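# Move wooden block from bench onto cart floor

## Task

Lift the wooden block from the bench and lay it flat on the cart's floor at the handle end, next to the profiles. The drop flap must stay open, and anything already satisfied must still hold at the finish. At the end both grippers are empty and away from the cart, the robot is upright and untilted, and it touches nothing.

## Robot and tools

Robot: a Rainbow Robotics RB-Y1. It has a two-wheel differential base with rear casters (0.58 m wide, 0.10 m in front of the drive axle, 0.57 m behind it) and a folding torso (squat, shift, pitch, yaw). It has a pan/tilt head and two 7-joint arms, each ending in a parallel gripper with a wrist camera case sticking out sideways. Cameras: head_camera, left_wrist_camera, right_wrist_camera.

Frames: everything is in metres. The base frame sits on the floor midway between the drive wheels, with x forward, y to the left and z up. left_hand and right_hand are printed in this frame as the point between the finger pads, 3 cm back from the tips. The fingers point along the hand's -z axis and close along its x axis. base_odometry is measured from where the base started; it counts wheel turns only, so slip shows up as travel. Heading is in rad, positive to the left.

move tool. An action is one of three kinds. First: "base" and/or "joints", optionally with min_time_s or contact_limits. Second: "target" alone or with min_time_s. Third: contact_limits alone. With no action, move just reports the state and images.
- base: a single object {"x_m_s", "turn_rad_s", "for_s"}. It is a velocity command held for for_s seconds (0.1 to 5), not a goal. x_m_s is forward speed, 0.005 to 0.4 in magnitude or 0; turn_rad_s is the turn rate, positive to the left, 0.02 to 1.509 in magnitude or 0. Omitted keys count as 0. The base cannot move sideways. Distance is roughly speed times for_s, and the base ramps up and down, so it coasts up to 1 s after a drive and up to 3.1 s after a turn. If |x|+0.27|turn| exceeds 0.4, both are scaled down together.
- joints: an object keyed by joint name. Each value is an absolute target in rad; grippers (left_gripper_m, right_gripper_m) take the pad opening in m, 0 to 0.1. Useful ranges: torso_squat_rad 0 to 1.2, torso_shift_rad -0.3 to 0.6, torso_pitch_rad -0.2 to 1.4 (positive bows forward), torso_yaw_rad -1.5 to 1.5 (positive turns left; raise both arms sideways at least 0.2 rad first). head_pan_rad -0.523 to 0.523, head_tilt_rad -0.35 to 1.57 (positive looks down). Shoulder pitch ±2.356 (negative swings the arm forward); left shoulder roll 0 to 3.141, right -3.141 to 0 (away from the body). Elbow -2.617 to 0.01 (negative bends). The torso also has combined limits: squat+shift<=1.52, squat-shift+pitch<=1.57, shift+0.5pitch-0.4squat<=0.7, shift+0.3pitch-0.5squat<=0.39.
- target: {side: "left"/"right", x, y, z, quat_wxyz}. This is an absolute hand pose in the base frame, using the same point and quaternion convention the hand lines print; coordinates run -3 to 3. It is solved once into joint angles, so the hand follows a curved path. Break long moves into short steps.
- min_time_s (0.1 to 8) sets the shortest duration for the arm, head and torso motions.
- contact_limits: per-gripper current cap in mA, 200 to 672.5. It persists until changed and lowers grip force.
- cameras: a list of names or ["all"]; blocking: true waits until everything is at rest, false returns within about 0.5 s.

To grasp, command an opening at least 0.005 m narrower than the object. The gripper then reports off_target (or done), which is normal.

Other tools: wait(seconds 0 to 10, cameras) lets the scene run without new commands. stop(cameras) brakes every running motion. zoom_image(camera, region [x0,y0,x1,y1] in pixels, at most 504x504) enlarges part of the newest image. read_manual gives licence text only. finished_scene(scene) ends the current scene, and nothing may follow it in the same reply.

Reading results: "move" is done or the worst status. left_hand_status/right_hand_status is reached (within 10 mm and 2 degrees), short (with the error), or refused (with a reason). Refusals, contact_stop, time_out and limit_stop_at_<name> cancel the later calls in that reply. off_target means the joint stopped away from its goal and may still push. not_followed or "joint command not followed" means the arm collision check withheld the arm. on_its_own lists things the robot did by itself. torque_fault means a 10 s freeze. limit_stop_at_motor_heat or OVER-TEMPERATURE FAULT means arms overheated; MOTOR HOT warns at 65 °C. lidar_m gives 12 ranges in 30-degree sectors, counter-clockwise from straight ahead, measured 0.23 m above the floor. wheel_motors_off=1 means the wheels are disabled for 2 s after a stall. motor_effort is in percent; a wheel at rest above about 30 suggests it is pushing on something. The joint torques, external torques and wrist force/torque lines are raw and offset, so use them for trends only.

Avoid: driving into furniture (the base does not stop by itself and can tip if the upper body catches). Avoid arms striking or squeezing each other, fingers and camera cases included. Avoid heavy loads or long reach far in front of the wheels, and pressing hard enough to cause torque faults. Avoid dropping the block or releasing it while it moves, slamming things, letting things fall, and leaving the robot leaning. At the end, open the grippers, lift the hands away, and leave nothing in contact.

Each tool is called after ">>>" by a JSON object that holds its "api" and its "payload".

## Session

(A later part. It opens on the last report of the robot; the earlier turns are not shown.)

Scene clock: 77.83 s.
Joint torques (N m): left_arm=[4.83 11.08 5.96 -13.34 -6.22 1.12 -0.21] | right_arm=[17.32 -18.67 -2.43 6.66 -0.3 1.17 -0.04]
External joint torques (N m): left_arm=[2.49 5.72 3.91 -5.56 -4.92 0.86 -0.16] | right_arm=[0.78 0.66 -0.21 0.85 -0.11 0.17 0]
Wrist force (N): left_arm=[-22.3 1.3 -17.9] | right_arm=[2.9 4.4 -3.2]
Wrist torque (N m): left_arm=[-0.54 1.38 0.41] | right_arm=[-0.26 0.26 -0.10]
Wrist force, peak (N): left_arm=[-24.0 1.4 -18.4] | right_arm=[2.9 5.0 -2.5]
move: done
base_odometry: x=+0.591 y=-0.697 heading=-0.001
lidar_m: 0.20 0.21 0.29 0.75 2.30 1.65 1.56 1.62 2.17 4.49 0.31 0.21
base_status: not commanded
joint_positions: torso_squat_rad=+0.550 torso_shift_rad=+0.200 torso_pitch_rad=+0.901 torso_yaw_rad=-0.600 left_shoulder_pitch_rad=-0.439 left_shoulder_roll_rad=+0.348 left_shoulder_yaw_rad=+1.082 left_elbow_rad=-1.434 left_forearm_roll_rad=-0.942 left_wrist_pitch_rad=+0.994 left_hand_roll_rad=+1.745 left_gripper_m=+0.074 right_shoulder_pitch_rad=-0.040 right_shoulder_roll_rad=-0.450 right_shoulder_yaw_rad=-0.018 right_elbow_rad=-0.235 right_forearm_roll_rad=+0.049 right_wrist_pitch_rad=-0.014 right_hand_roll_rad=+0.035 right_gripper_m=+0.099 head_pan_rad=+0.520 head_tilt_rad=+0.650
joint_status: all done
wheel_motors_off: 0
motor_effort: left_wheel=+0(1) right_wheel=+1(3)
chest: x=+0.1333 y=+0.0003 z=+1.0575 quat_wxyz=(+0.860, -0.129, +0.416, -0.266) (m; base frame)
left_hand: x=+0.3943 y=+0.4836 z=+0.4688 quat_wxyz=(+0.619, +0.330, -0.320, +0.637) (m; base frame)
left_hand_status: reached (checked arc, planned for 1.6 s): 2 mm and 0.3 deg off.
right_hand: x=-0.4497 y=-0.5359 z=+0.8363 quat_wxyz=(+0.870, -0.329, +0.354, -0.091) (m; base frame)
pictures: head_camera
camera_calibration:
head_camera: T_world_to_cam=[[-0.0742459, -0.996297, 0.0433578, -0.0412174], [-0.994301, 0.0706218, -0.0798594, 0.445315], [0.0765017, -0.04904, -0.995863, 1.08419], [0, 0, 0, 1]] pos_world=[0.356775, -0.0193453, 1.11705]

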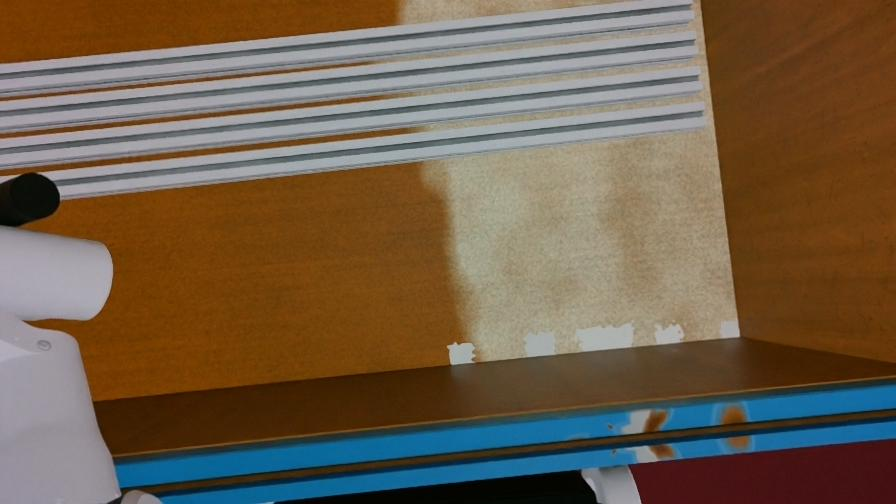

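>>> {"api": "move", "payload": {"target": {"side": "left", "x": 0.387, "y": 0.485, "z": 0.44, "quat_wxyz": [0.6169, 0.3319, -0.3211, 0.6375]}, "min_time_s": 1.2}}

>>> {"api": "move", "payload": {"target": {"side": "left", "x": 0.387, "y": 0.485, "z": 0.432, "quat_wxyz": [0.6169, 0.3319, -0.3211, 0.6375]}, "min_time_s": 0.8}}

Scene clock: 86.67 s.
Joint torques (N m): left_arm=[5.28 10.08 4.8 -11.04 -5.86 2.54 -0.14] | right_arm=[17.55 -18.55 -2.14 6.59 -0.35 1.14 -0.13]
External joint torques (N m): left_arm=[2.87 4.49 2.89 -3.98 -4.66 2.06 -0.09] | right_arm=[1.01 0.77 0.08 0.79 -0.16 0.14 -0.1]
Wrist force (N): left_arm=[-22.7 1.7 -17.3] | right_arm=[2.9 4.6 -2.8]
Wrist torque (N m): left_arm=[-0.55 1.38 0.33] | right_arm=[-0.27 0.19 -0.10]
Wrist force, peak (N): left_arm=[-22.9 1.3 -18.6] | right_arm=[2.8 5.0 -2.7]
move: done
base_odometry: x=+0.591 y=-0.697 heading=-0.001
lidar_m: 0.20 0.21 0.29 0.75 2.30 1.64 1.56 1.62 2.16 4.49 0.31 0.22
base_status: not commanded
joint_positions: torso_squat_rad=+0.550 torso_shift_rad=+0.200 torso_pitch_rad=+0.901 torso_yaw_rad=-0.600 left_shoulder_pitch_rad=-0.457 left_shoulder_roll_rad=+0.394 left_shoulder_yaw_rad=+1.067 left_elbow_rad=-1.254 left_forearm_roll_rad=-1.011 left_wrist_pitch_rad=+0.932 left_hand_roll_rad=+1.886 left_gripper_m=+0.074 right_shoulder_pitch_rad=-0.040 right_shoulder_roll_rad=-0.450 right_shoulder_yaw_rad=-0.018 right_elbow_rad=-0.235 right_forearm_roll_rad=+0.049 right_wrist_pitch_rad=-0.014 right_hand_roll_rad=+0.035 right_gripper_m=+0.099 head_pan_rad=+0.520 head_tilt_rad=+0.650
joint_status: all done
wheel_motors_off: 0
motor_effort: left_wheel=-2(4) right_wheel=+0(2)
chest: x=+0.1332 y=+0.0003 z=+1.0576 quat_wxyz=(+0.860, -0.129, +0.416, -0.266) (m; base frame)
left_hand: x=+0.3866 y=+0.4837 z=+0.4394 quat_wxyz=(+0.618, +0.330, -0.319, +0.638) (m; base frame)
left_hand_status: reached (checked arc, planned for 1.2 s): 2 mm and 0.3 deg off.
right_hand: x=-0.4497 y=-0.5359 z=+0.8362 quat_wxyz=(+0.870, -0.329, +0.354, -0.091) (m; base frame)
pictures: none

Scene clock: 87.80 s.
Joint torques (N m): left_arm=[5.08 10.13 4.83 -10.77 -5.8 2.8 -0.02] | right_arm=[17.32 -18.46 -2.46 6.49 -0.21 0.95 -0.01]
External joint torques (N m): left_arm=[2.76 4.37 3 -3.99 -4.63 2.25 0.02] | right_arm=[0.78 0.87 -0.24 0.69 -0.02 -0.04 0.02]
Wrist force (N): left_arm=[-22.1 1.3 -18.4] | right_arm=[2.7 4.6 -2.5]
Wrist torque (N m): left_arm=[-0.50 1.34 0.40] | right_arm=[-0.28 0.23 -0.09]
Wrist force, peak (N): left_arm=[-22.5 2.5 -18.6] | right_arm=[2.5 4.6 -3.1]
move: done
base_odometry: x=+0.591 y=-0.697 heading=-0.001
lidar_m: 0.20 0.21 0.28 0.75 2.31 1.64 1.55 1.62 2.17 4.48 0.31 0.21
base_status: not commanded
joint_positions: torso_squat_rad=+0.550 torso_shift_rad=+0.200 torso_pitch_rad=+0.901 torso_yaw_rad=-0.600 left_shoulder_pitch_rad=-0.467 left_shoulder_roll_rad=+0.413 left_shoulder_yaw_rad=+1.061 left_elbow_rad=-1.197 left_forearm_roll_rad=-1.033 left_wrist_pitch_rad=+0.918 left_hand_roll_rad=+1.927 left_gripper_m=+0.074 right_shoulder_pitch_rad=-0.040 right_shoulder_roll_rad=-0.450 right_shoulder_yaw_rad=-0.018 right_elbow_rad=-0.235 right_forearm_roll_rad=+0.049 right_wrist_pitch_rad=-0.014 right_hand_roll_rad=+0.035 right_gripper_m=+0.099 head_pan_rad=+0.520 head_tilt_rad=+0.650
joint_status: all done
wheel_motors_off: 0
motor_effort: left_wheel=-1(3) right_wheel=-1(2)
chest: x=+0.1332 y=+0.0003 z=+1.0576 quat_wxyz=(+0.860, -0.129, +0.416, -0.266) (m; base frame)
left_hand: x=+0.3864 y=+0.4836 z=+0.4315 quat_wxyz=(+0.618, +0.330, -0.319, +0.638) (m; base frame)
left_hand_status: reached (checked arc, planned for 0.8 s): 2 mm and 0.3 deg off.
right_hand: x=-0.4497 y=-0.5359 z=+0.8362 quat_wxyz=(+0.870, -0.329, +0.354, -0.091) (m; base frame)
pictures: none

>>> {"api": "move", "payload": {"target": {"side": "left", "x": 0.389, "y": 0.485, "z": 0.415, "quat_wxyz": [0.6169, 0.3319, -0.3211, 0.6375]}, "min_time_s": 0.9}}

>>> {"api": "move", "payload": {"target": {"side": "left", "x": 0.389, "y": 0.485, "z": 0.402, "quat_wxyz": [0.6169, 0.3319, -0.3211, 0.6375]}, "min_time_s": 0.9}}

Scene clock: 91.83 s.
Joint torques (N m): left_arm=[0.08 1.85 3.35 -3.6 2.78 -1.49 1.72] | right_arm=[17.39 -19.33 -2.46 6.72 -0.41 1.18 -0.08]
External joint torques (N m): left_arm=[-1.94 -4.57 1.71 2.63 3.88 -2.2 1.77] | right_arm=[0.86 -0.02 -0.24 0.92 -0.23 0.18 -0.05]
Wrist force (N): left_arm=[0.6 0.3 1.9] | right_arm=[2.7 4.5 -2.0]
Wrist torque (N m): left_arm=[0.35 -2.82 -1.32] | right_arm=[-0.27 0.23 -0.07]
Wrist force, peak (N): left_arm=[-23.4 3.5 -17.9] | right_arm=[2.5 5.4 -2.5]
move: done
base_odometry: x=+0.591 y=-0.697 heading=-0.001
lidar_m: 0.19 0.21 0.28 0.75 2.31 1.65 1.55 1.62 2.17 4.49 0.31 0.21
base_status: not commanded
joint_positions: torso_squat_rad=+0.550 torso_shift_rad=+0.200 torso_pitch_rad=+0.900 torso_yaw_rad=-0.600 left_shoulder_pitch_rad=-0.495 left_shoulder_roll_rad=+0.471 left_shoulder_yaw_rad=+1.043 left_elbow_rad=-1.051 left_forearm_roll_rad=-1.092 left_wrist_pitch_rad=+0.890 left_hand_roll_rad=+2.030 left_gripper_m=+0.074 right_shoulder_pitch_rad=-0.040 right_shoulder_roll_rad=-0.450 right_shoulder_yaw_rad=-0.018 right_elbow_rad=-0.235 right_forearm_roll_rad=+0.049 right_wrist_pitch_rad=-0.014 right_hand_roll_rad=+0.035 right_gripper_m=+0.099 head_pan_rad=+0.520 head_tilt_rad=+0.650
joint_status: all done
wheel_motors_off: 0
motor_effort: left_wheel=-4(7) right_wheel=+1(2)
chest: x=+0.1328 y=-0.0001 z=+1.0578 quat_wxyz=(+0.860, -0.128, +0.415, -0.266) (m; base frame)
left_hand: x=+0.3897 y=+0.4857 z=+0.4166 quat_wxyz=(+0.617, +0.332, -0.322, +0.637) (m; base frame)
left_hand_status: reached (checked arc, planned for 0.9 s): 2 mm and 0.1 deg off.
right_hand: x=-0.4500 y=-0.5360 z=+0.8355 quat_wxyz=(+0.871, -0.329, +0.354, -0.091) (m; base frame)
pictures: none

Scene clock: 93.07 s.
Joint torques (N m): left_arm=[-2.53 -3.96 2.57 1.48 6.49 -3 1.85] | right_arm=[17.34 -18.7 -2.43 6.61 -0.29 1.06 -0.13]
External joint torques (N m): left_arm=[-4.34 -10.89 1.12 7.16 7.52 -3.84 1.89] | right_arm=[0.82 0.59 -0.21 0.81 -0.1 0.07 -0.1]
Wrist force (N): left_arm=[12.0 -0.9 9.4] | right_arm=[2.3 4.5 -2.5]
Wrist torque (N m): left_arm=[-0.79 -5.00 -1.45] | right_arm=[-0.28 0.15 -0.12]
Wrist force, peak (N): left_arm=[24.0 -7.9 40.6] | right_arm=[3.2 5.0 -2.3]
move: done
base_odometry: x=+0.591 y=-0.697 heading=-0.001
lidar_m: 0.19 0.19 0.29 0.74 2.29 1.65 1.55 1.62 2.16 4.49 0.31 0.22
base_status: not commanded
joint_positions: torso_squat_rad=+0.550 torso_shift_rad=+0.200 torso_pitch_rad=+0.899 torso_yaw_rad=-0.600 left_shoulder_pitch_rad=-0.520 left_shoulder_roll_rad=+0.521 left_shoulder_yaw_rad=+1.024 left_elbow_rad=-0.921 left_forearm_roll_rad=-1.141 left_wrist_pitch_rad=+0.867 left_hand_roll_rad=+2.125 left_gripper_m=+0.078 right_shoulder_pitch_rad=-0.040 right_shoulder_roll_rad=-0.450 right_shoulder_yaw_rad=-0.018 right_elbow_rad=-0.235 right_forearm_roll_rad=+0.049 right_wrist_pitch_rad=-0.014 right_hand_roll_rad=+0.035 right_gripper_m=+0.099 head_pan_rad=+0.520 head_tilt_rad=+0.650
joint_status: all done
wheel_motors_off: 0
motor_effort: left_wheel=-6(9) right_wheel=+5(6)
chest: x=+0.1325 y=-0.0003 z=+1.0580 quat_wxyz=(+0.860, -0.128, +0.415, -0.266) (m; base frame)
left_hand: x=+0.3904 y=+0.4869 z=+0.4043 quat_wxyz=(+0.617, +0.332, -0.323, +0.636) (m; base frame)
left_hand_status: reached (checked arc, planned for 0.9 s): 3 mm and 0.3 deg off.
right_hand: x=-0.4502 y=-0.5361 z=+0.8350 quat_wxyz=(+0.871, -0.329, +0.354, -0.091) (m; base frame)
pictures: none

>>> {"api": "move", "payload": {"target": {"side": "left", "x": 0.389, "y": 0.485, "z": 0.413, "quat_wxyz": [0.6169, 0.3319, -0.3211, 0.6375]}, "min_time_s": 0.6}}

>>> {"api": "move", "payload": {"joints": {"left_gripper_m": 0.1}, "cameras": ["left_wrist_camera"]}}

>>> {"api": "move", "payload": {"target": {"side": "left", "x": 0.391, "y": 0.460, "z": 0.416, "quat_wxyz": [0.6169, 0.3319, -0.3211, 0.6375]}, "min_time_s": 0.9, "cameras": ["left_wrist_camera"]}}

Scene clock: 97.77 s.
Joint torques (N m): left_arm=[3.42 2.88 5.28 -5.03 0.3 2.62 0.78] | right_arm=[16.82 -18.9 -2.45 6.65 -0.22 1.08 -0.01]
External joint torques (N m): left_arm=[1.5 -3.66 3.72 1 1.38 1.86 0.83] | right_arm=[0.29 0.42 -0.23 0.84 -0.03 0.09 0.02]
Wrist force (N): left_arm=[-8.7 -6.4 -7.7] | right_arm=[2.5 4.7 -2.4]
Wrist torque (N m): left_arm=[-0.94 -0.96 -0.90] | right_arm=[-0.32 0.22 -0.10]
Wrist force, peak (N): left_arm=[-10.2 0.1 -15.7] | right_arm=[3.4 5.0 -2.8]
move: done
base_odometry: x=+0.591 y=-0.697 heading=-0.001
lidar_m: 0.20 0.21 0.30 0.75 2.29 1.63 1.56 1.63 2.17 4.49 0.30 0.22
base_status: not commanded
joint_positions: torso_squat_rad=+0.550 torso_shift_rad=+0.200 torso_pitch_rad=+0.900 torso_yaw_rad=-0.600 left_shoulder_pitch_rad=-0.506 left_shoulder_roll_rad=+0.487 left_shoulder_yaw_rad=+1.036 left_elbow_rad=-1.004 left_forearm_roll_rad=-1.115 left_wrist_pitch_rad=+0.886 left_hand_roll_rad=+2.068 left_gripper_m=+0.077 right_shoulder_pitch_rad=-0.040 right_shoulder_roll_rad=-0.450 right_shoulder_yaw_rad=-0.018 right_elbow_rad=-0.235 right_forearm_roll_rad=+0.049 right_wrist_pitch_rad=-0.014 right_hand_roll_rad=+0.035 right_gripper_m=+0.099 head_pan_rad=+0.520 head_tilt_rad=+0.650
joint_status: all done
wheel_motors_off: 0
motor_effort: left_wheel=-4(6) right_wheel=+4(4)
chest: x=+0.1329 y=+0.0001 z=+1.0577 quat_wxyz=(+0.860, -0.129, +0.416, -0.266) (m; base frame)
left_hand: x=+0.3894 y=+0.4853 z=+0.4118 quat_wxyz=(+0.616, +0.334, -0.323, +0.636) (m; base frame)
left_hand_status: reached (checked arc, planned for 0.6 s): 1 mm and 0.3 deg off.
right_hand: x=-0.4499 y=-0.5359 z=+0.8358 quat_wxyz=(+0.871, -0.329, +0.354, -0.091) (m; base frame)
pictures: none

Scene clock: 98.50 s.
Joint torques (N m): left_arm=[3.99 7.69 4.77 -6.11 -1.65 1.7 0.19] | right_arm=[17.14 -18.83 -2.29 6.59 -0.24 1.13 0.06]
External joint torques (N m): left_arm=[2.07 1.18 3.22 -0.1 -0.58 0.94 0.24] | right_arm=[0.61 0.49 -0.07 0.79 -0.05 0.14 0.09]
Wrist force (N): left_arm=[-10.8 -0.2 -2.2] | right_arm=[2.6 4.4 -2.6]
Wrist torque (N m): left_arm=[-0.28 -0.39 0.13] | right_arm=[-0.27 0.23 -0.13]
Wrist force, peak (N): left_arm=[-12.9 1.0 -8.2] | right_arm=[3.3 4.9 -2.5]
move: done
base_odometry: x=+0.591 y=-0.697 heading=-0.001
lidar_m: 0.19 0.21 0.30 0.75 2.32 1.64 1.56 1.63 2.16 4.49 0.31 0.21
base_status: not commanded
joint_positions: torso_squat_rad=+0.550 torso_shift_rad=+0.200 torso_pitch_rad=+0.900 torso_yaw_rad=-0.600 left_shoulder_pitch_rad=-0.506 left_shoulder_roll_rad=+0.486 left_shoulder_yaw_rad=+1.036 left_elbow_rad=-1.004 left_forearm_roll_rad=-1.115 left_wrist_pitch_rad=+0.886 left_hand_roll_rad=+2.068 left_gripper_m=+0.099 right_shoulder_pitch_rad=-0.040 right_shoulder_roll_rad=-0.450 right_shoulder_yaw_rad=-0.018 right_elbow_rad=-0.235 right_forearm_roll_rad=+0.049 right_wrist_pitch_rad=-0.014 right_hand_roll_rad=+0.035 right_gripper_m=+0.099 head_pan_rad=+0.520 head_tilt_rad=+0.650
joint_status: all done
wheel_motors_off: 0
motor_effort: left_wheel=-3(5) right_wheel=+0(5)
chest: x=+0.1329 y=+0.0001 z=+1.0577 quat_wxyz=(+0.860, -0.129, +0.416, -0.266) (m; base frame)
left_hand: x=+0.3887 y=+0.4847 z=+0.4113 quat_wxyz=(+0.616, +0.334, -0.322, +0.637) (m; base frame)
right_hand: x=-0.4499 y=-0.5359 z=+0.8358 quat_wxyz=(+0.871, -0.329, +0.354, -0.091) (m; base frame)
pictures: left_wrist_camera
camera_calibration:
left_wrist_camera: T_world_to_cam=[[-0.0454881, 0.576068, 0.816135, -0.597785], [0.899931, -0.331022, 0.28381, -0.277072], [0.433653, 0.747375, -0.503364, -0.251319], [0, 0, 0, 1]] pos_world=[0.331138, 0.440478, 0.440005]

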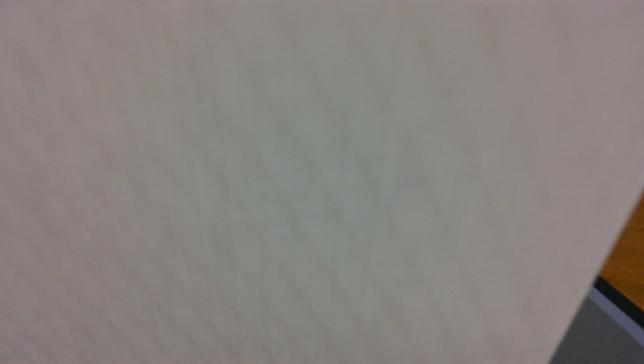

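Scene clock: 99.73 s.
Joint torques (N m): left_arm=[1.17 5.51 1.73 -8.53 -2.65 1.55 -0.28] | right_arm=[17.45 -18.63 -2.75 6.7 -0.31 1.1 -0.06]
External joint torques (N m): left_arm=[-0.1 0.13 0.46 -2.23 -1.52 0.84 -0.23] | right_arm=[0.92 0.69 -0.53 0.89 -0.12 0.11 -0.02]
Wrist force (N): left_arm=[-11.1 0.3 -9.3] | right_arm=[2.7 4.0 -2.1]
Wrist torque (N m): left_arm=[-0.22 -0.23 0.13] | right_arm=[-0.22 0.23 -0.10]
Wrist force, peak (N): left_arm=[-12.4 0.3 -9.8] | right_arm=[2.9 5.1 -2.6]
move: done
base_odometry: x=+0.591 y=-0.697 heading=-0.001
lidar_m: 0.19 0.21 0.30 0.76 2.30 1.64 1.55 1.64 2.18 4.49 0.30 0.21
base_status: not commanded
joint_positions: torso_squat_rad=+0.550 torso_shift_rad=+0.200 torso_pitch_rad=+0.900 torso_yaw_rad=-0.600 left_shoulder_pitch_rad=-0.518 left_shoulder_roll_rad=+0.421 left_shoulder_yaw_rad=+1.019 left_elbow_rad=-1.093 left_forearm_roll_rad=-1.126 left_wrist_pitch_rad=+0.933 left_hand_roll_rad=+2.040 left_gripper_m=+0.099 right_shoulder_pitch_rad=-0.040 right_shoulder_roll_rad=-0.450 right_shoulder_yaw_rad=-0.018 right_elbow_rad=-0.235 right_forearm_roll_rad=+0.049 right_wrist_pitch_rad=-0.014 right_hand_roll_rad=+0.035 right_gripper_m=+0.099 head_pan_rad=+0.520 head_tilt_rad=+0.650
joint_status: all done
wheel_motors_off: 0
motor_effort: left_wheel=-2(3) right_wheel=+0(4)
chest: x=+0.1330 y=+0.0001 z=+1.0577 quat_wxyz=(+0.860, -0.129, +0.416, -0.266) (m; base frame)
left_hand: x=+0.3906 y=+0.4598 z=+0.4156 quat_wxyz=(+0.617, +0.332, -0.321, +0.638) (m; base frame)
left_hand_status: reached (checked arc, planned for 0.9 s): 1 mm and 0.0 deg off.
right_hand: x=-0.4499 y=-0.5359 z=+0.8359 quat_wxyz=(+0.871, -0.329, +0.354, -0.091) (m; base frame)
pictures: left_wrist_camera
camera_calibration:
left_wrist_camera: T_world_to_cam=[[-0.0456749, 0.579782, 0.81349, -0.587307], [0.899583, -0.33021, 0.285853, -0.289371], [0.434355, 0.744858, -0.50648, -0.229192], [0, 0, 0, 1]] pos_world=[0.333039, 0.415672, 0.444405]

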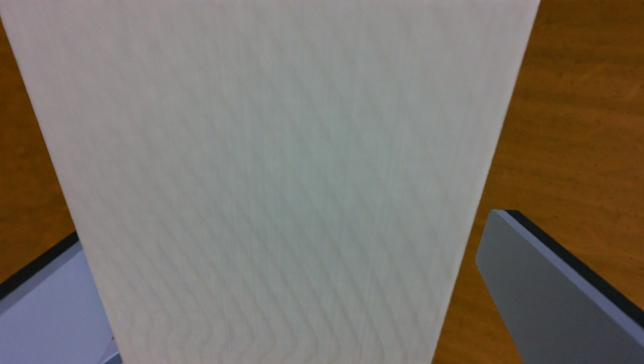

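>>> {"api": "move", "payload": {"target": {"side": "left", "x": 0.394, "y": 0.438, "z": 0.398, "quat_wxyz": [0.6169, 0.3319, -0.3211, 0.6375]}, "min_time_s": 0.9}}

>>> {"api": "move", "payload": {"joints": {"torso_squat_rad": 0.69}, "min_time_s": 1.2, "cameras": ["left_wrist_camera"]}}

Scene clock: 104.07 s.
Joint torques (N m): left_arm=[0.17 7.33 0.86 -6.94 -2.69 1.91 0.16] | right_arm=[17.24 -19.03 -2.43 6.67 -0.32 1.05 -0.14]
External joint torques (N m): left_arm=[-0.11 2.26 0.07 -1.29 -1.63 1.02 0.2] | right_arm=[0.71 0.29 -0.21 0.87 -0.14 0.05 -0.1]
Wrist force (N): left_arm=[-12.1 0.9 -9.2] | right_arm=[2.8 4.5 -2.2]
Wrist torque (N m): left_arm=[-0.22 -0.13 0.05] | right_arm=[-0.27 0.24 -0.11]
Wrist force, peak (N): left_arm=[-12.8 0.9 -11.3] | right_arm=[3.1 5.0 -2.8]
move: done
base_odometry: x=+0.591 y=-0.697 heading=-0.001
lidar_m: 0.19 0.20 0.30 0.76 2.30 1.64 1.55 1.62 2.16 4.49 0.30 0.20
base_status: not commanded
joint_positions: torso_squat_rad=+0.550 torso_shift_rad=+0.200 torso_pitch_rad=+0.900 torso_yaw_rad=-0.600 left_shoulder_pitch_rad=-0.571 left_shoulder_roll_rad=+0.442 left_shoulder_yaw_rad=+0.978 left_elbow_rad=-0.960 left_forearm_roll_rad=-1.205 left_wrist_pitch_rad=+0.942 left_hand_roll_rad=+2.160 left_gripper_m=+0.099 right_shoulder_pitch_rad=-0.040 right_shoulder_roll_rad=-0.450 right_shoulder_yaw_rad=-0.018 right_elbow_rad=-0.235 right_forearm_roll_rad=+0.049 right_wrist_pitch_rad=-0.014 right_hand_roll_rad=+0.035 right_gripper_m=+0.099 head_pan_rad=+0.520 head_tilt_rad=+0.650
joint_status: all done
wheel_motors_off: 0
motor_effort: left_wheel=-1(2) right_wheel=+2(3)
chest: x=+0.1330 y=+0.0001 z=+1.0577 quat_wxyz=(+0.860, -0.129, +0.416, -0.266) (m; base frame)
left_hand: x=+0.3935 y=+0.4376 z=+0.3978 quat_wxyz=(+0.617, +0.331, -0.320, +0.638) (m; base frame)
left_hand_status: reached (checked arc, planned for 0.9 s): 1 mm and 0.2 deg off.
right_hand: x=-0.4499 y=-0.5360 z=+0.8359 quat_wxyz=(+0.871, -0.329, +0.354, -0.091) (m; base frame)
pictures: none

Scene clock: 105.57 s.
Joint torques (N m): left_arm=[7.72 4.76 2.88 -6.47 -2.94 1.82 0.19] | right_arm=[17.15 -19.04 -2.7 6.63 -0.36 1.06 -0.2]
External joint torques (N m): left_arm=[7.51 -0.34 2.11 -0.8 -1.88 0.94 0.23] | right_arm=[0.63 0.27 -0.48 0.83 -0.17 0.07 -0.17]
Wrist force (N): left_arm=[-14.6 1.8 -7.5] | right_arm=[2.5 4.4 -2.2]
Wrist torque (N m): left_arm=[-0.23 0.19 0.11] | right_arm=[-0.25 0.17 -0.12]
Wrist force, peak (N): left_arm=[-16.7 5.3 -10.4] | right_arm=[2.8 5.1 -2.4]
move: done
base_odometry: x=+0.591 y=-0.697 heading=-0.001
lidar_m: 0.19 0.20 0.26 0.64 2.31 1.64 1.55 1.63 2.18 4.48 0.31 0.20
base_status: not commanded
joint_positions: torso_squat_rad=+0.690 torso_shift_rad=+0.200 torso_pitch_rad=+0.900 torso_yaw_rad=-0.600 left_shoulder_pitch_rad=-0.573 left_shoulder_roll_rad=+0.443 left_shoulder_yaw_rad=+0.977 left_elbow_rad=-0.960 left_forearm_roll_rad=-1.205 left_wrist_pitch_rad=+0.942 left_hand_roll_rad=+2.160 left_gripper_m=+0.099 right_shoulder_pitch_rad=-0.040 right_shoulder_roll_rad=-0.450 right_shoulder_yaw_rad=-0.018 right_elbow_rad=-0.235 right_forearm_roll_rad=+0.049 right_wrist_pitch_rad=-0.014 right_hand_roll_rad=+0.035 right_gripper_m=+0.099 head_pan_rad=+0.520 head_tilt_rad=+0.650
joint_status: all done
wheel_motors_off: 0
motor_effort: left_wheel=-8(38) right_wheel=-2(10)
chest: x=+0.1215 y=+0.0000 z=+1.0021 quat_wxyz=(+0.860, -0.128, +0.415, -0.266) (m; base frame)
left_hand: x=+0.3837 y=+0.4371 z=+0.3424 quat_wxyz=(+0.617, +0.330, -0.321, +0.638) (m; base frame)
right_hand: x=-0.4613 y=-0.5359 z=+0.7799 quat_wxyz=(+0.871, -0.329, +0.354, -0.091) (m; base frame)
pictures: left_wrist_camera
camera_calibration:
left_wrist_camera: T_world_to_cam=[[-0.0469899, 0.582174, 0.811705, -0.514968], [0.898587, -0.330272, 0.288898, -0.270305], [0.436273, 0.742963, -0.507615, -0.245827], [0, 0, 0, 1]] pos_world=[0.325942, 0.393168, 0.371308]

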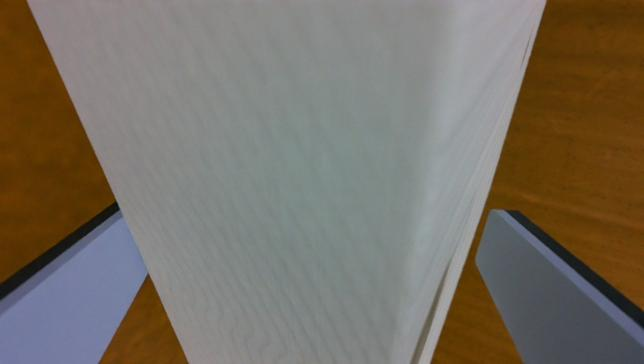

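>>> {"api": "move", "payload": {"target": {"side": "left", "x": 0.387, "y": 0.434, "z": 0.332, "quat_wxyz": [0.6169, 0.3319, -0.3211, 0.6375]}, "min_time_s": 0.8}}

Scene clock: 111.43 s.
Joint torques (N m): left_arm=[-4.5 -2.14 -1.78 0.72 2.89 -5.34 0.6] | right_arm=[17.36 -19.05 -2.22 6.72 -0.28 1.13 -0.08]
External joint torques (N m): left_arm=[-4.28 -7.75 -2.39 5.9 3.9 -6.33 0.65] | right_arm=[0.84 0.24 0 0.92 -0.1 0.14 -0.04]
Wrist force (N): left_arm=[27.8 6.6 15.1] | right_arm=[2.7 4.8 -2.4]
Wrist torque (N m): left_arm=[0.00 0.19 -0.34] | right_arm=[-0.29 0.20 -0.11]
Wrist force, peak (N): left_arm=[39.8 7.4 47.3] | right_arm=[3.2 4.8 -3.0]
move: done
base_odometry: x=+0.591 y=-0.697 heading=-0.001
lidar_m: 0.19 0.20 0.25 0.66 2.30 1.64 1.56 1.63 2.17 4.50 0.31 0.21
base_status: not commanded
joint_positions: torso_squat_rad=+0.690 torso_shift_rad=+0.199 torso_pitch_rad=+0.898 torso_yaw_rad=-0.600 left_shoulder_pitch_rad=-0.607 left_shoulder_roll_rad=+0.491 left_shoulder_yaw_rad=+0.956 left_elbow_rad=-0.839 left_forearm_roll_rad=-1.247 left_wrist_pitch_rad=+0.938 left_hand_roll_rad=+2.242 left_gripper_m=+0.099 right_shoulder_pitch_rad=-0.040 right_shoulder_roll_rad=-0.450 right_shoulder_yaw_rad=-0.018 right_elbow_rad=-0.235 right_forearm_roll_rad=+0.049 right_wrist_pitch_rad=-0.014 right_hand_roll_rad=+0.035 right_gripper_m=+0.099 head_pan_rad=+0.520 head_tilt_rad=+0.650
joint_status: all done
wheel_motors_off: 0
motor_effort: left_wheel=+0(8) right_wheel=+3(4)
chest: x=+0.1210 y=-0.0003 z=+1.0023 quat_wxyz=(+0.861, -0.128, +0.415, -0.266) (m; base frame)
left_hand: x=+0.3875 y=+0.4360 z=+0.3342 quat_wxyz=(+0.616, +0.333, -0.323, +0.637) (m; base frame)
left_hand_status: reached (checked arc, planned for 0.8 s): 3 mm and 0.2 deg off.
right_hand: x=-0.4614 y=-0.5361 z=+0.7790 quat_wxyz=(+0.871, -0.329, +0.353, -0.091) (m; base frame)
pictures: none

>>> {"api": "move", "payload": {"target": {"side": "left", "x": 0.387, "y": 0.428, "z": 0.3385, "quat_wxyz": [0.6169, 0.3319, -0.3211, 0.6375]}, "min_time_s": 0.5}}

>>> {"api": "move", "payload": {"target": {"side": "left", "x": 0.389, "y": 0.37, "z": 0.3395, "quat_wxyz": [0.6169, 0.3319, -0.3211, 0.6375]}, "min_time_s": 1.8, "cameras": ["left_wrist_camera"]}}

Scene clock: 114.53 s.
Joint torques (N m): left_arm=[-0.22 2.98 1.81 -5.57 -0.92 0.76 -0.39] | right_arm=[17.13 -18.92 -2.76 6.58 -0.34 1.19 -0.18]
External joint torques (N m): left_arm=[0.11 -2.09 1.25 -0.17 0.12 -0.2 -0.34] | right_arm=[0.6 0.39 -0.54 0.77 -0.15 0.19 -0.15]
Wrist force (N): left_arm=[-4.3 1.7 -5.4] | right_arm=[2.5 4.3 -2.4]
Wrist torque (N m): left_arm=[-0.35 -0.10 0.20] | right_arm=[-0.27 0.18 -0.11]
Wrist force, peak (N): left_arm=[28.7 5.9 15.8] | right_arm=[3.0 5.3 -2.7]
move: done
base_odometry: x=+0.591 y=-0.697 heading=-0.001
lidar_m: 0.19 0.20 0.25 0.65 2.30 1.64 1.57 1.62 2.18 4.48 0.31 0.20
base_status: not commanded
joint_positions: torso_squat_rad=+0.690 torso_shift_rad=+0.200 torso_pitch_rad=+0.900 torso_yaw_rad=-0.600 left_shoulder_pitch_rad=-0.603 left_shoulder_roll_rad=+0.457 left_shoulder_yaw_rad=+0.958 left_elbow_rad=-0.898 left_forearm_roll_rad=-1.239 left_wrist_pitch_rad=+0.957 left_hand_roll_rad=+2.209 left_gripper_m=+0.099 right_shoulder_pitch_rad=-0.040 right_shoulder_roll_rad=-0.450 right_shoulder_yaw_rad=-0.018 right_elbow_rad=-0.235 right_forearm_roll_rad=+0.049 right_wrist_pitch_rad=-0.014 right_hand_roll_rad=+0.035 right_gripper_m=+0.099 head_pan_rad=+0.520 head_tilt_rad=+0.650
joint_status: all done
wheel_motors_off: 0
motor_effort: left_wheel=+0(2) right_wheel=+0(3)
chest: x=+0.1215 y=+0.0000 z=+1.0020 quat_wxyz=(+0.860, -0.128, +0.415, -0.266) (m; base frame)
left_hand: x=+0.3868 y=+0.4282 z=+0.3373 quat_wxyz=(+0.616, +0.333, -0.321, +0.637) (m; base frame)
left_hand_status: reached (checked arc, planned for 0.5 s): 1 mm and 0.1 deg off.
right_hand: x=-0.4612 y=-0.5360 z=+0.7798 quat_wxyz=(+0.871, -0.329, +0.354, -0.091) (m; base frame)
pictures: none

Scene clock: 116.67 s.
Joint torques (N m): left_arm=[-2.41 0.43 -0.85 -5.8 -1.39 1.2 0.17] | right_arm=[17.18 -18.8 -2.68 6.65 -0.3 1.06 -0.09]
External joint torques (N m): left_arm=[-0.39 -2.26 -0.61 -0.44 -0.32 0.21 0.21] | right_arm=[0.65 0.51 -0.46 0.85 -0.12 0.06 -0.05]
Wrist force (N): left_arm=[-4.7 1.1 -4.8] | right_arm=[2.9 4.5 -1.9]
Wrist torque (N m): left_arm=[-0.29 -0.13 0.06] | right_arm=[-0.28 0.24 -0.09]
Wrist force, peak (N): left_arm=[-5.2 1.6 -5.5] | right_arm=[3.3 5.1 -2.5]
move: done
base_odometry: x=+0.591 y=-0.697 heading=-0.001
lidar_m: 0.19 0.19 0.26 0.63 2.30 1.64 1.56 1.63 2.16 4.50 0.31 0.20
base_status: not commanded
joint_positions: torso_squat_rad=+0.690 torso_shift_rad=+0.200 torso_pitch_rad=+0.900 torso_yaw_rad=-0.600 left_shoulder_pitch_rad=-0.654 left_shoulder_roll_rad=+0.357 left_shoulder_yaw_rad=+0.906 left_elbow_rad=-0.951 left_forearm_roll_rad=-1.306 left_wrist_pitch_rad=+1.052 left_hand_roll_rad=+2.241 left_gripper_m=+0.099 right_shoulder_pitch_rad=-0.040 right_shoulder_roll_rad=-0.450 right_shoulder_yaw_rad=-0.018 right_elbow_rad=-0.235 right_forearm_roll_rad=+0.049 right_wrist_pitch_rad=-0.014 right_hand_roll_rad=+0.035 right_gripper_m=+0.099 head_pan_rad=+0.520 head_tilt_rad=+0.650
joint_status: all done
wheel_motors_off: 0
motor_effort: left_wheel=-1(2) right_wheel=-1(3)
chest: x=+0.1215 y=+0.0000 z=+1.0020 quat_wxyz=(+0.860, -0.128, +0.415, -0.266) (m; base frame)
left_hand: x=+0.3889 y=+0.3704 z=+0.3393 quat_wxyz=(+0.616, +0.332, -0.321, +0.637) (m; base frame)
left_hand_status: reached (checked arc, planned for 1.8 s): 0 mm and 0.1 deg off.
right_hand: x=-0.4612 y=-0.5360 z=+0.7798 quat_wxyz=(+0.871, -0.329, +0.354, -0.091) (m; base frame)
pictures: left_wrist_camera
camera_calibration:
left_wrist_camera: T_world_to_cam=[[-0.0461157, 0.578377, 0.814465, -0.473162], [0.899647, -0.330329, 0.285515, -0.295292], [0.434177, 0.745897, -0.505102, -0.201303], [0, 0, 0, 1]] pos_world=[0.331239, 0.326274, 0.368006]

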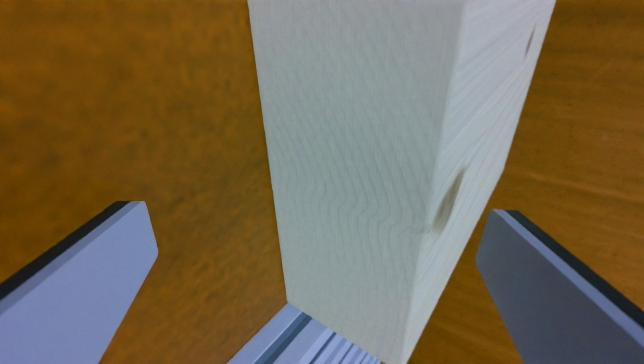

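>>> {"api": "move", "payload": {"target": {"side": "left", "x": 0.42, "y": 0.25, "z": 0.44, "quat_wxyz": [0.6169, 0.3319, -0.3211, 0.6375]}, "min_time_s": 1.2, "cameras": ["left_wrist_camera"]}}

>>> {"api": "zoom_image", "payload": {"camera": "left_wrist_camera", "region": [150, 0, 550, 364]}}

Scene clock: 120.70 s.
Joint torques (N m): left_arm=[-5.89 -2.79 -2.94 -6.93 -1.63 0.58 -0.13] | right_arm=[17.13 -19 -2.32 6.62 -0.26 1.06 -0.03]
External joint torques (N m): left_arm=[0.23 -0.01 0.26 0.04 -0.19 0.01 -0.08] | right_arm=[0.6 0.31 -0.1 0.82 -0.07 0.07 0]
Wrist force (N): left_arm=[-4.9 1.1 -5.7] | right_arm=[3.1 4.7 -2.3]
Wrist torque (N m): left_arm=[-0.28 -0.16 0.20] | right_arm=[-0.31 0.26 -0.14]
Wrist force, peak (N): left_arm=[-4.8 1.4 -6.1] | right_arm=[3.0 5.2 -2.6]
move: done
base_odometry: x=+0.591 y=-0.697 heading=-0.001
lidar_m: 0.19 0.19 0.26 0.63 2.30 1.64 1.56 1.63 2.19 4.48 0.32 0.19
base_status: not commanded
joint_positions: torso_squat_rad=+0.690 torso_shift_rad=+0.200 torso_pitch_rad=+0.900 torso_yaw_rad=-0.600 left_shoulder_pitch_rad=-0.730 left_shoulder_roll_rad=+0.018 left_shoulder_yaw_rad=+0.785 left_elbow_rad=-1.488 left_forearm_roll_rad=-1.419 left_wrist_pitch_rad=+1.339 left_hand_roll_rad=+1.946 left_gripper_m=+0.099 right_shoulder_pitch_rad=-0.040 right_shoulder_roll_rad=-0.450 right_shoulder_yaw_rad=-0.018 right_elbow_rad=-0.235 right_forearm_roll_rad=+0.049 right_wrist_pitch_rad=-0.014 right_hand_roll_rad=+0.035 right_gripper_m=+0.099 head_pan_rad=+0.520 head_tilt_rad=+0.650
joint_status: all done
wheel_motors_off: 0
motor_effort: left_wheel=-1(2) right_wheel=+1(3)
chest: x=+0.1215 y=+0.0000 z=+1.0020 quat_wxyz=(+0.860, -0.129, +0.415, -0.266) (m; base frame)
left_hand: x=+0.4200 y=+0.2500 z=+0.4398 quat_wxyz=(+0.617, +0.332, -0.321, +0.638) (m; base frame)
left_hand_status: reached (checked arc, planned for 1.2 s): 0 mm and 0.1 deg off.
right_hand: x=-0.4612 y=-0.5360 z=+0.7799 quat_wxyz=(+0.871, -0.329, +0.354, -0.091) (m; base frame)
pictures: left_wrist_camera
camera_calibration:
left_wrist_camera: T_world_to_cam=[[-0.0461644, 0.578858, 0.81412, -0.483946], [0.899561, -0.330277, 0.285844, -0.391899], [0.434348, 0.745547, -0.505471, -0.0740031], [0, 0, 0, 1]] pos_world=[0.362339, 0.205873, 0.468606]

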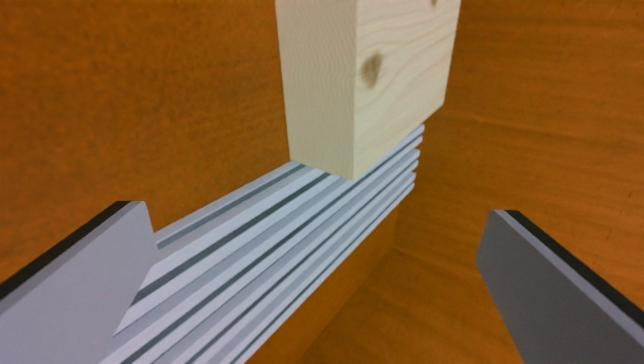

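Scaled by 1.260 from the camera's 644x364 image, which has a finer 1265x715 frame.

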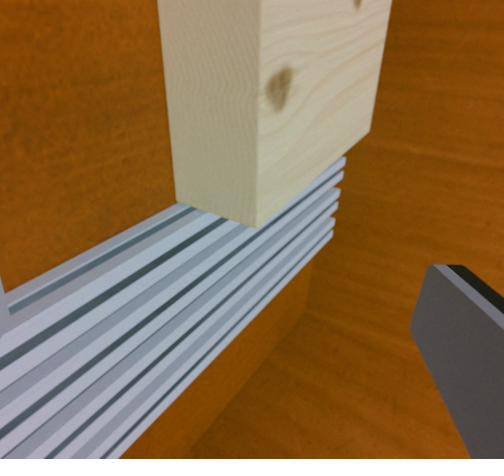

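>>> {"api": "move", "payload": {"target": {"side": "left", "x": 0.45, "y": 0.17, "z": 0.58, "quat_wxyz": [0.6169, 0.3319, -0.3211, 0.6375]}, "min_time_s": 1.2, "cameras": ["left_wrist_camera"]}}

>>> {"api": "zoom_image", "payload": {"camera": "left_wrist_camera", "region": [150, 0, 550, 364]}}

Scene clock: 128.33 s.
Joint torques (N m): left_arm=[-8.28 -4.84 -4.69 -6.97 -1.77 0.05 -0.17] | right_arm=[17.52 -19.06 -2.62 6.39 -0.31 1.22 -0.11]
External joint torques (N m): left_arm=[0.73 -0.26 0.06 0.3 -0.22 -0.04 -0.12] | right_arm=[0.99 0.25 -0.4 0.59 -0.12 0.23 -0.08]
Wrist force (N): left_arm=[-4.4 2.1 -5.1] | right_arm=[2.5 4.5 -2.1]
Wrist torque (N m): left_arm=[-0.37 -0.13 0.25] | right_arm=[-0.27 0.16 -0.06]
Wrist force, peak (N): left_arm=[-5.3 1.9 -5.8] | right_arm=[3.1 4.9 -2.7]
move: done
base_odometry: x=+0.591 y=-0.697 heading=-0.001
lidar_m: 0.18 0.19 0.26 0.63 2.31 1.64 1.55 1.62 2.16 4.49 0.30 0.20
base_status: not commanded
joint_positions: torso_squat_rad=+0.690 torso_shift_rad=+0.200 torso_pitch_rad=+0.900 torso_yaw_rad=-0.600 left_shoulder_pitch_rad=-0.753 left_shoulder_roll_rad=+0.000 left_shoulder_yaw_rad=+0.346 left_elbow_rad=-1.849 left_forearm_roll_rad=-1.494 left_wrist_pitch_rad=+1.824 left_hand_roll_rad=+1.638 left_gripper_m=+0.099 right_shoulder_pitch_rad=-0.040 right_shoulder_roll_rad=-0.450 right_shoulder_yaw_rad=-0.018 right_elbow_rad=-0.235 right_forearm_roll_rad=+0.049 right_wrist_pitch_rad=-0.014 right_hand_roll_rad=+0.035 right_gripper_m=+0.099 head_pan_rad=+0.520 head_tilt_rad=+0.650
joint_status: all done
wheel_motors_off: 0
motor_effort: left_wheel=+0(1) right_wheel=-1(3)
chest: x=+0.1215 y=+0.0000 z=+1.0020 quat_wxyz=(+0.860, -0.129, +0.415, -0.266) (m; base frame)
left_hand: x=+0.4501 y=+0.1702 z=+0.5794 quat_wxyz=(+0.617, +0.332, -0.321, +0.638) (m; base frame)
left_hand_status: reached (checked arc, planned for 1.2 s): 1 mm and 0.1 deg off.
right_hand: x=-0.4612 y=-0.5360 z=+0.7799 quat_wxyz=(+0.871, -0.329, +0.354, -0.091) (m; base frame)
pictures: left_wrist_camera
camera_calibration:
left_wrist_camera: T_world_to_cam=[[-0.0464021, 0.579537, 0.813624, -0.549704], [0.899682, -0.329687, 0.286143, -0.48554], [0.434072, 0.74528, -0.506102, 0.0435071], [0, 0, 0, 1]] pos_world=[0.392439, 0.126073, 0.608206]

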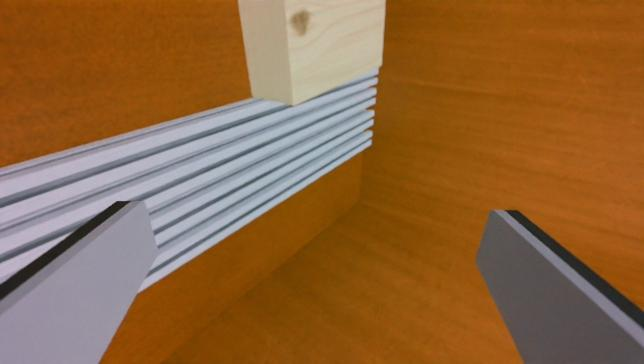

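Scaled by 1.260 from the camera's 644x364 image, which has a finer 1265x715 frame.

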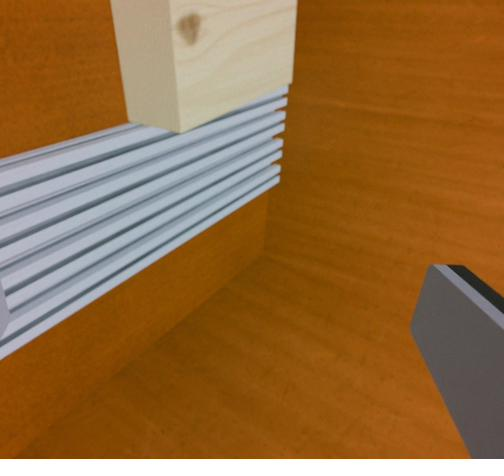

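>>> {"api": "move", "payload": {"joints": {"torso_squat_rad": 0.45}, "min_time_s": 0.8}}

>>> {"api": "move", "payload": {"target": {"side": "left", "x": 0.42, "y": 0.36, "z": 0.72, "quat_wxyz": [0.9, 0.15, -0.15, 0.38]}, "min_time_s": 1.5, "cameras": ["left_wrist_camera"]}}

Scene clock: 137.53 s.
Joint torques (N m): left_arm=[-8.43 -5.27 -4.84 -6.93 -1.89 -0.14 -0.26] | right_arm=[17.08 -19.1 -2.5 6.55 -0.34 1.1 -0.06]
External joint torques (N m): left_arm=[0.58 -0.69 -0.1 0.33 -0.34 -0.23 -0.21] | right_arm=[0.55 0.21 -0.28 0.74 -0.15 0.11 -0.03]
Wrist force (N): left_arm=[-4.1 1.0 -5.3] | right_arm=[2.4 4.1 -2.4]
Wrist torque (N m): left_arm=[-0.29 -0.09 0.19] | right_arm=[-0.24 0.16 -0.10]
Wrist force, peak (N): left_arm=[-5.0 1.0 -5.9] | right_arm=[3.1 5.3 -2.4]
move: done
base_odometry: x=+0.591 y=-0.697 heading=-0.001
lidar_m: 0.19 0.20 0.26 0.64 2.30 1.64 1.57 1.63 2.18 4.49 0.29 0.21
base_status: not commanded
joint_positions: torso_squat_rad=+0.450 torso_shift_rad=+0.200 torso_pitch_rad=+0.900 torso_yaw_rad=-0.600 left_shoulder_pitch_rad=-0.753 left_shoulder_roll_rad=+0.000 left_shoulder_yaw_rad=+0.346 left_elbow_rad=-1.849 left_forearm_roll_rad=-1.494 left_wrist_pitch_rad=+1.824 left_hand_roll_rad=+1.638 left_gripper_m=+0.099 right_shoulder_pitch_rad=-0.040 right_shoulder_roll_rad=-0.450 right_shoulder_yaw_rad=-0.018 right_elbow_rad=-0.235 right_forearm_roll_rad=+0.049 right_wrist_pitch_rad=-0.014 right_hand_roll_rad=+0.035 right_gripper_m=+0.099 head_pan_rad=+0.520 head_tilt_rad=+0.650
joint_status: all done
wheel_motors_off: 0
motor_effort: left_wheel=+0(1) right_wheel=+2(4)
chest: x=+0.1396 y=+0.0001 z=+1.0906 quat_wxyz=(+0.860, -0.129, +0.416, -0.266) (m; base frame)
left_hand: x=+0.4680 y=+0.1702 z=+0.6679 quat_wxyz=(+0.617, +0.332, -0.321, +0.638) (m; base frame)
right_hand: x=-0.4432 y=-0.5359 z=+0.8686 quat_wxyz=(+0.871, -0.329, +0.354, -0.091) (m; base frame)
pictures: none

Scene clock: 139.67 s.
Joint torques (N m): left_arm=[-4.54 2.45 -2.3 -6.66 -0.26 -0.8 0.22] | right_arm=[17.34 -18.85 -2.31 6.61 -0.3 1.12 0]
External joint torques (N m): left_arm=[0.08 -1.42 0.9 0.48 -0.22 0 0.23] | right_arm=[0.81 0.46 -0.09 0.81 -0.11 0.12 0.03]
Wrist force (N): left_arm=[-0.8 0.0 -7.5] | right_arm=[2.4 4.8 -2.4]
Wrist torque (N m): left_arm=[-0.23 0.07 0.12] | right_arm=[-0.32 0.17 -0.12]
Wrist force, peak (N): left_arm=[-0.3 0.5 -7.9] | right_arm=[2.9 5.0 -2.6]
move: short
base_odometry: x=+0.591 y=-0.697 heading=-0.001
lidar_m: 0.19 0.19 0.26 0.64 2.30 1.64 1.55 1.62 2.16 4.50 0.31 0.20
base_status: not commanded
joint_positions: torso_squat_rad=+0.450 torso_shift_rad=+0.200 torso_pitch_rad=+0.900 torso_yaw_rad=-0.600 left_shoulder_pitch_rad=-1.159 left_shoulder_roll_rad=+0.278 left_shoulder_yaw_rad=+1.521 left_elbow_rad=-2.617 left_forearm_roll_rad=-0.627 left_wrist_pitch_rad=+1.913 left_hand_roll_rad=-0.553 left_gripper_m=+0.099 right_shoulder_pitch_rad=-0.040 right_shoulder_roll_rad=-0.450 right_shoulder_yaw_rad=-0.018 right_elbow_rad=-0.235 right_forearm_roll_rad=+0.049 right_wrist_pitch_rad=-0.014 right_hand_roll_rad=+0.035 right_gripper_m=+0.099 head_pan_rad=+0.520 head_tilt_rad=+0.650
joint_status: all done
wheel_motors_off: 0
motor_effort: left_wheel=-1(1) right_wheel=-1(4)
chest: x=+0.1396 y=+0.0001 z=+1.0906 quat_wxyz=(+0.860, -0.129, +0.415, -0.266) (m; base frame)
left_hand: x=+0.4207 y=+0.3605 z=+0.7196 quat_wxyz=(+0.904, +0.149, -0.083, +0.393) (m; base frame)
left_hand_status: short (checked arc, as near as the solve gets, planned for 1.8 s): 1 mm and 7.8 deg off. The place is met; only the turn is off.
right_hand: x=-0.4432 y=-0.5359 z=+0.8686 quat_wxyz=(+0.871, -0.329, +0.354, -0.091) (m; base frame)
pictures: left_wrist_camera
camera_calibration:
left_wrist_camera: T_world_to_cam=[[0.658258, 0.704992, 0.263975, -0.721594], [0.655778, -0.70921, 0.258799, -0.177375], [0.369665, 0.00275217, -0.929161, 0.584517], [0, 0, 0, 1]] pos_world=[0.375238, 0.381313, 0.779497]

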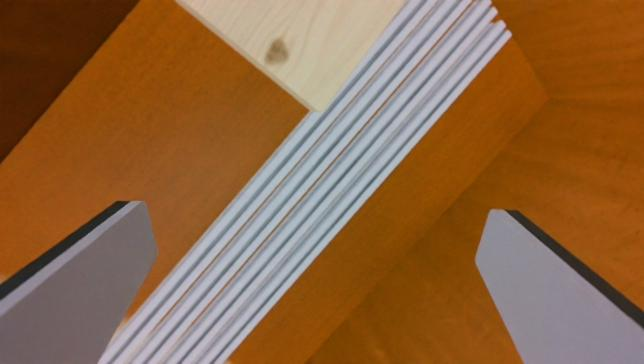

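>>> {"api": "zoom_image", "payload": {"camera": "left_wrist_camera", "region": [150, 0, 550, 230]}}

Scaled by 1.260 from the camera's 644x364 image, which has a finer 1265x715 frame.

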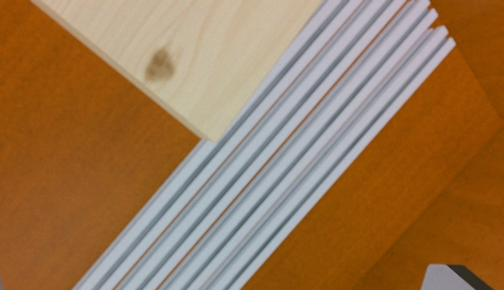

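>>> {"api": "move", "payload": {"base": {"x_m_s": -0.35, "for_s": 2.0}, "joints": {"torso_squat_rad": 0.35, "torso_shift_rad": 0.0, "torso_pitch_rad": 0.3, "head_tilt_rad": 0.55, "head_pan_rad": 0.52}, "cameras": ["head_camera"]}}

Scene clock: 153.73 s.
Joint torques (N m): left_arm=[-8.96 5.3 -5.94 -2.54 1.08 -1.02 0.27] | right_arm=[3.39 -16.08 -2.04 1.27 -0.12 0.09 0.01]
External joint torques (N m): left_arm=[0.67 -1.4 0.6 0.59 0.05 -0.15 0.3] | right_arm=[-0.22 0.46 -0.32 0.22 -0.07 0.09 0.02]
Wrist force (N): left_arm=[-2.7 3.3 -6.0] | right_arm=[-0.4 4.3 -4.1]
Wrist torque (N m): left_arm=[-0.43 0.02 0.19] | right_arm=[-0.28 0.03 -0.12]
Wrist force, peak (N): left_arm=[-3.5 3.1 -7.4] | right_arm=[-0.8 4.8 -4.3]
move: done
base_odometry: x=-0.109 y=-0.697 heading=-0.001
lidar_m: 0.89 0.92 1.55 3.91 1.27 0.91 0.86 0.90 1.21 3.02 2.48 0.95
base_status: done (sent for 2 of 2 s)
joint_positions: torso_squat_rad=+0.350 torso_shift_rad=+0.000 torso_pitch_rad=+0.300 torso_yaw_rad=-0.600 left_shoulder_pitch_rad=-1.159 left_shoulder_roll_rad=+0.278 left_shoulder_yaw_rad=+1.521 left_elbow_rad=-2.617 left_forearm_roll_rad=-0.627 left_wrist_pitch_rad=+1.913 left_hand_roll_rad=-0.553 left_gripper_m=+0.099 right_shoulder_pitch_rad=-0.040 right_shoulder_roll_rad=-0.450 right_shoulder_yaw_rad=-0.018 right_elbow_rad=-0.235 right_forearm_roll_rad=+0.049 right_wrist_pitch_rad=-0.014 right_hand_roll_rad=+0.035 right_gripper_m=+0.099 head_pan_rad=+0.520 head_tilt_rad=+0.550
joint_status: all done
wheel_motors_off: 0
motor_effort: left_wheel=-3(27) right_wheel=+4(28)
chest: x=-0.1367 y=+0.0001 z=+1.2337 quat_wxyz=(+0.945, -0.044, +0.143, -0.292) (m; base frame)
left_hand: x=+0.3048 y=+0.3605 z=+1.0862 quat_wxyz=(+0.839, +0.026, -0.346, +0.419) (m; base frame)
right_hand: x=-0.4923 y=-0.5359 z=+0.7213 quat_wxyz=(+0.936, -0.287, +0.081, -0.184) (m; base frame)
pictures: head_camera
camera_calibration:
head_camera: T_world_to_cam=[[-0.082354, -0.996576, -0.00736988, -0.00773663], [-0.708716, 0.0637621, -0.702606, 1.00707], [0.70067, -0.0526393, -0.711541, 0.996718], [0, 0, 0, 1]] pos_world=[0.0147221, -0.0194568, 1.41672]

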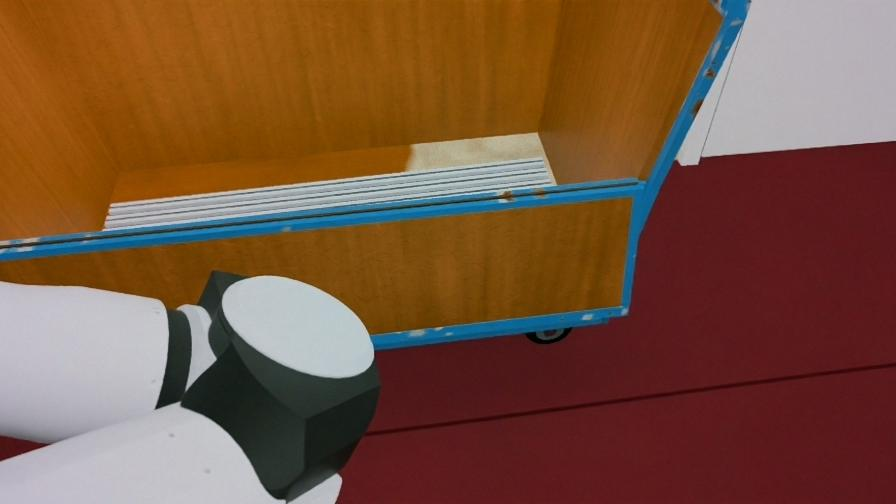

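>>> {"api": "move", "payload": {"base": {"x_m_s": 0.25, "for_s": 1.8}, "joints": {"torso_squat_rad": 0.0, "torso_shift_rad": 0.0, "torso_pitch_rad": 0.25, "torso_yaw_rad": 0.0, "head_pan_rad": 0.45, "head_tilt_rad": 0.75, "left_shoulder_pitch_rad": -0.2, "left_shoulder_roll_rad": 0.25, "left_shoulder_yaw_rad": 0.0, "left_elbow_rad": -0.3, "left_forearm_roll_rad": 0.0, "left_wrist_pitch_rad": 0.0, "left_hand_roll_rad": 0.0, "right_shoulder_roll_rad": -0.25}, "cameras": ["head_camera"]}}

Scene clock: 169.50 s.
Joint torques (N m): left_arm=[-2.36 6.04 1.2 -1.89 -0.12 -0.79 0.08] | right_arm=[4.23 -7.92 -1.29 1.56 -0.13 -0.01 -0.07]
External joint torques (N m): left_arm=[-0.86 -0.92 0.32 -0.56 -0.15 -0.23 0.09] | right_arm=[0.76 -0.64 -0.5 0.63 -0.11 0.09 -0.07]
Wrist force (N): left_arm=[0.1 -0.1 -6.7] | right_arm=[-0.9 1.9 -5.0]
Wrist torque (N m): left_arm=[-0.20 0.18 -0.01] | right_arm=[-0.10 0.00 -0.13]
Wrist force, peak (N): left_arm=[-4.6 3.2 -6.3] | right_arm=[-0.9 5.4 -5.0]
move: done
base_odometry: x=+0.341 y=-0.698 heading=-0.003
lidar_m: 0.44 0.45 0.60 4.32 1.94 1.37 1.30 1.36 1.82 4.54 1.83 0.46
base_status: done (sent for 1.8 of 1.8 s)
joint_positions: torso_squat_rad=+0.000 torso_shift_rad=+0.000 torso_pitch_rad=+0.250 torso_yaw_rad=+0.000 left_shoulder_pitch_rad=-0.200 left_shoulder_roll_rad=+0.250 left_shoulder_yaw_rad=+0.000 left_elbow_rad=-0.300 left_forearm_roll_rad=+0.000 left_wrist_pitch_rad=+0.000 left_hand_roll_rad=+0.000 left_gripper_m=+0.099 right_shoulder_pitch_rad=-0.040 right_shoulder_roll_rad=-0.250 right_shoulder_yaw_rad=-0.018 right_elbow_rad=-0.235 right_forearm_roll_rad=+0.049 right_wrist_pitch_rad=-0.014 right_hand_roll_rad=+0.035 right_gripper_m=+0.099 head_pan_rad=+0.450 head_tilt_rad=+0.750
joint_status: all done
wheel_motors_off: 0
motor_effort: left_wheel=-17(41) right_wheel=+19(38)
chest: x=-0.1514 y=+0.0001 z=+1.2803 quat_wxyz=(+0.992, +0.000, +0.125, +0.000) (m; base frame)
left_hand: x=-0.0200 y=+0.3907 z=+0.6216 quat_wxyz=(+0.985, +0.113, -0.122, -0.055) (m; base frame)
right_hand: x=-0.1688 y=-0.4068 z=+0.6173 quat_wxyz=(+0.990, -0.122, -0.015, +0.068) (m; base frame)
pictures: head_camera
camera_calibration:
head_camera: T_world_to_cam=[[0.411016, -0.901216, -0.137387, 0.234014], [-0.758519, -0.254484, -0.599906, 0.871572], [0.505682, 0.350781, -0.788187, 1.14344], [0, 0, 0, 1]] pos_world=[-0.0132964, 0.0316012, 1.45626]

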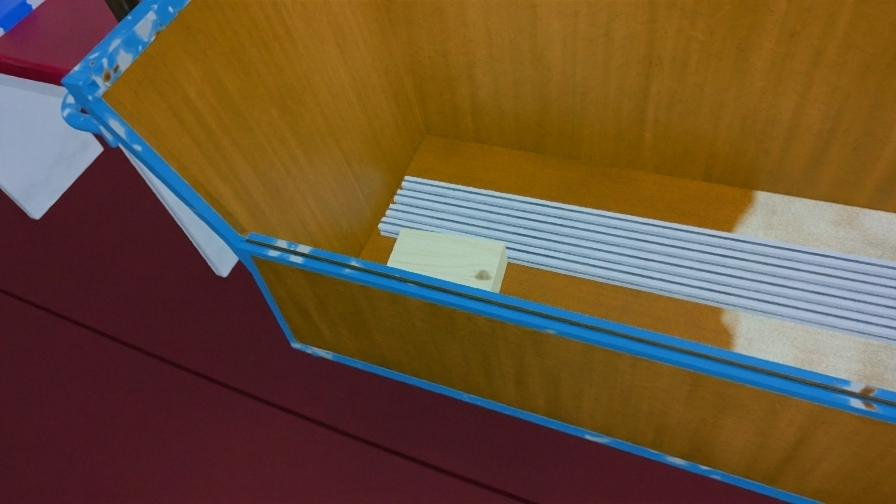

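>>> {"api": "zoom_image", "payload": {"camera": "head_camera", "region": [340, 150, 600, 340]}}

Scaled by 1.938 from the camera's 896x504 image, which has a finer 1280x720 frame.

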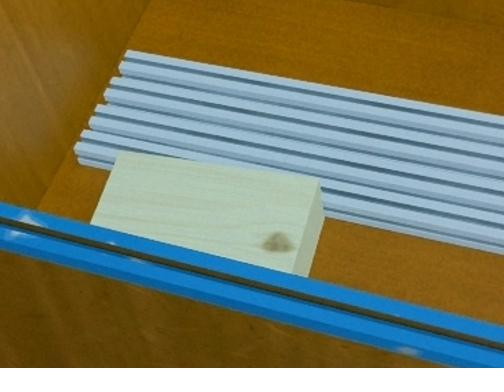

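>>> {"api": "finished_scene", "payload": {"scene": 2}}

The scene is finished: the task was done.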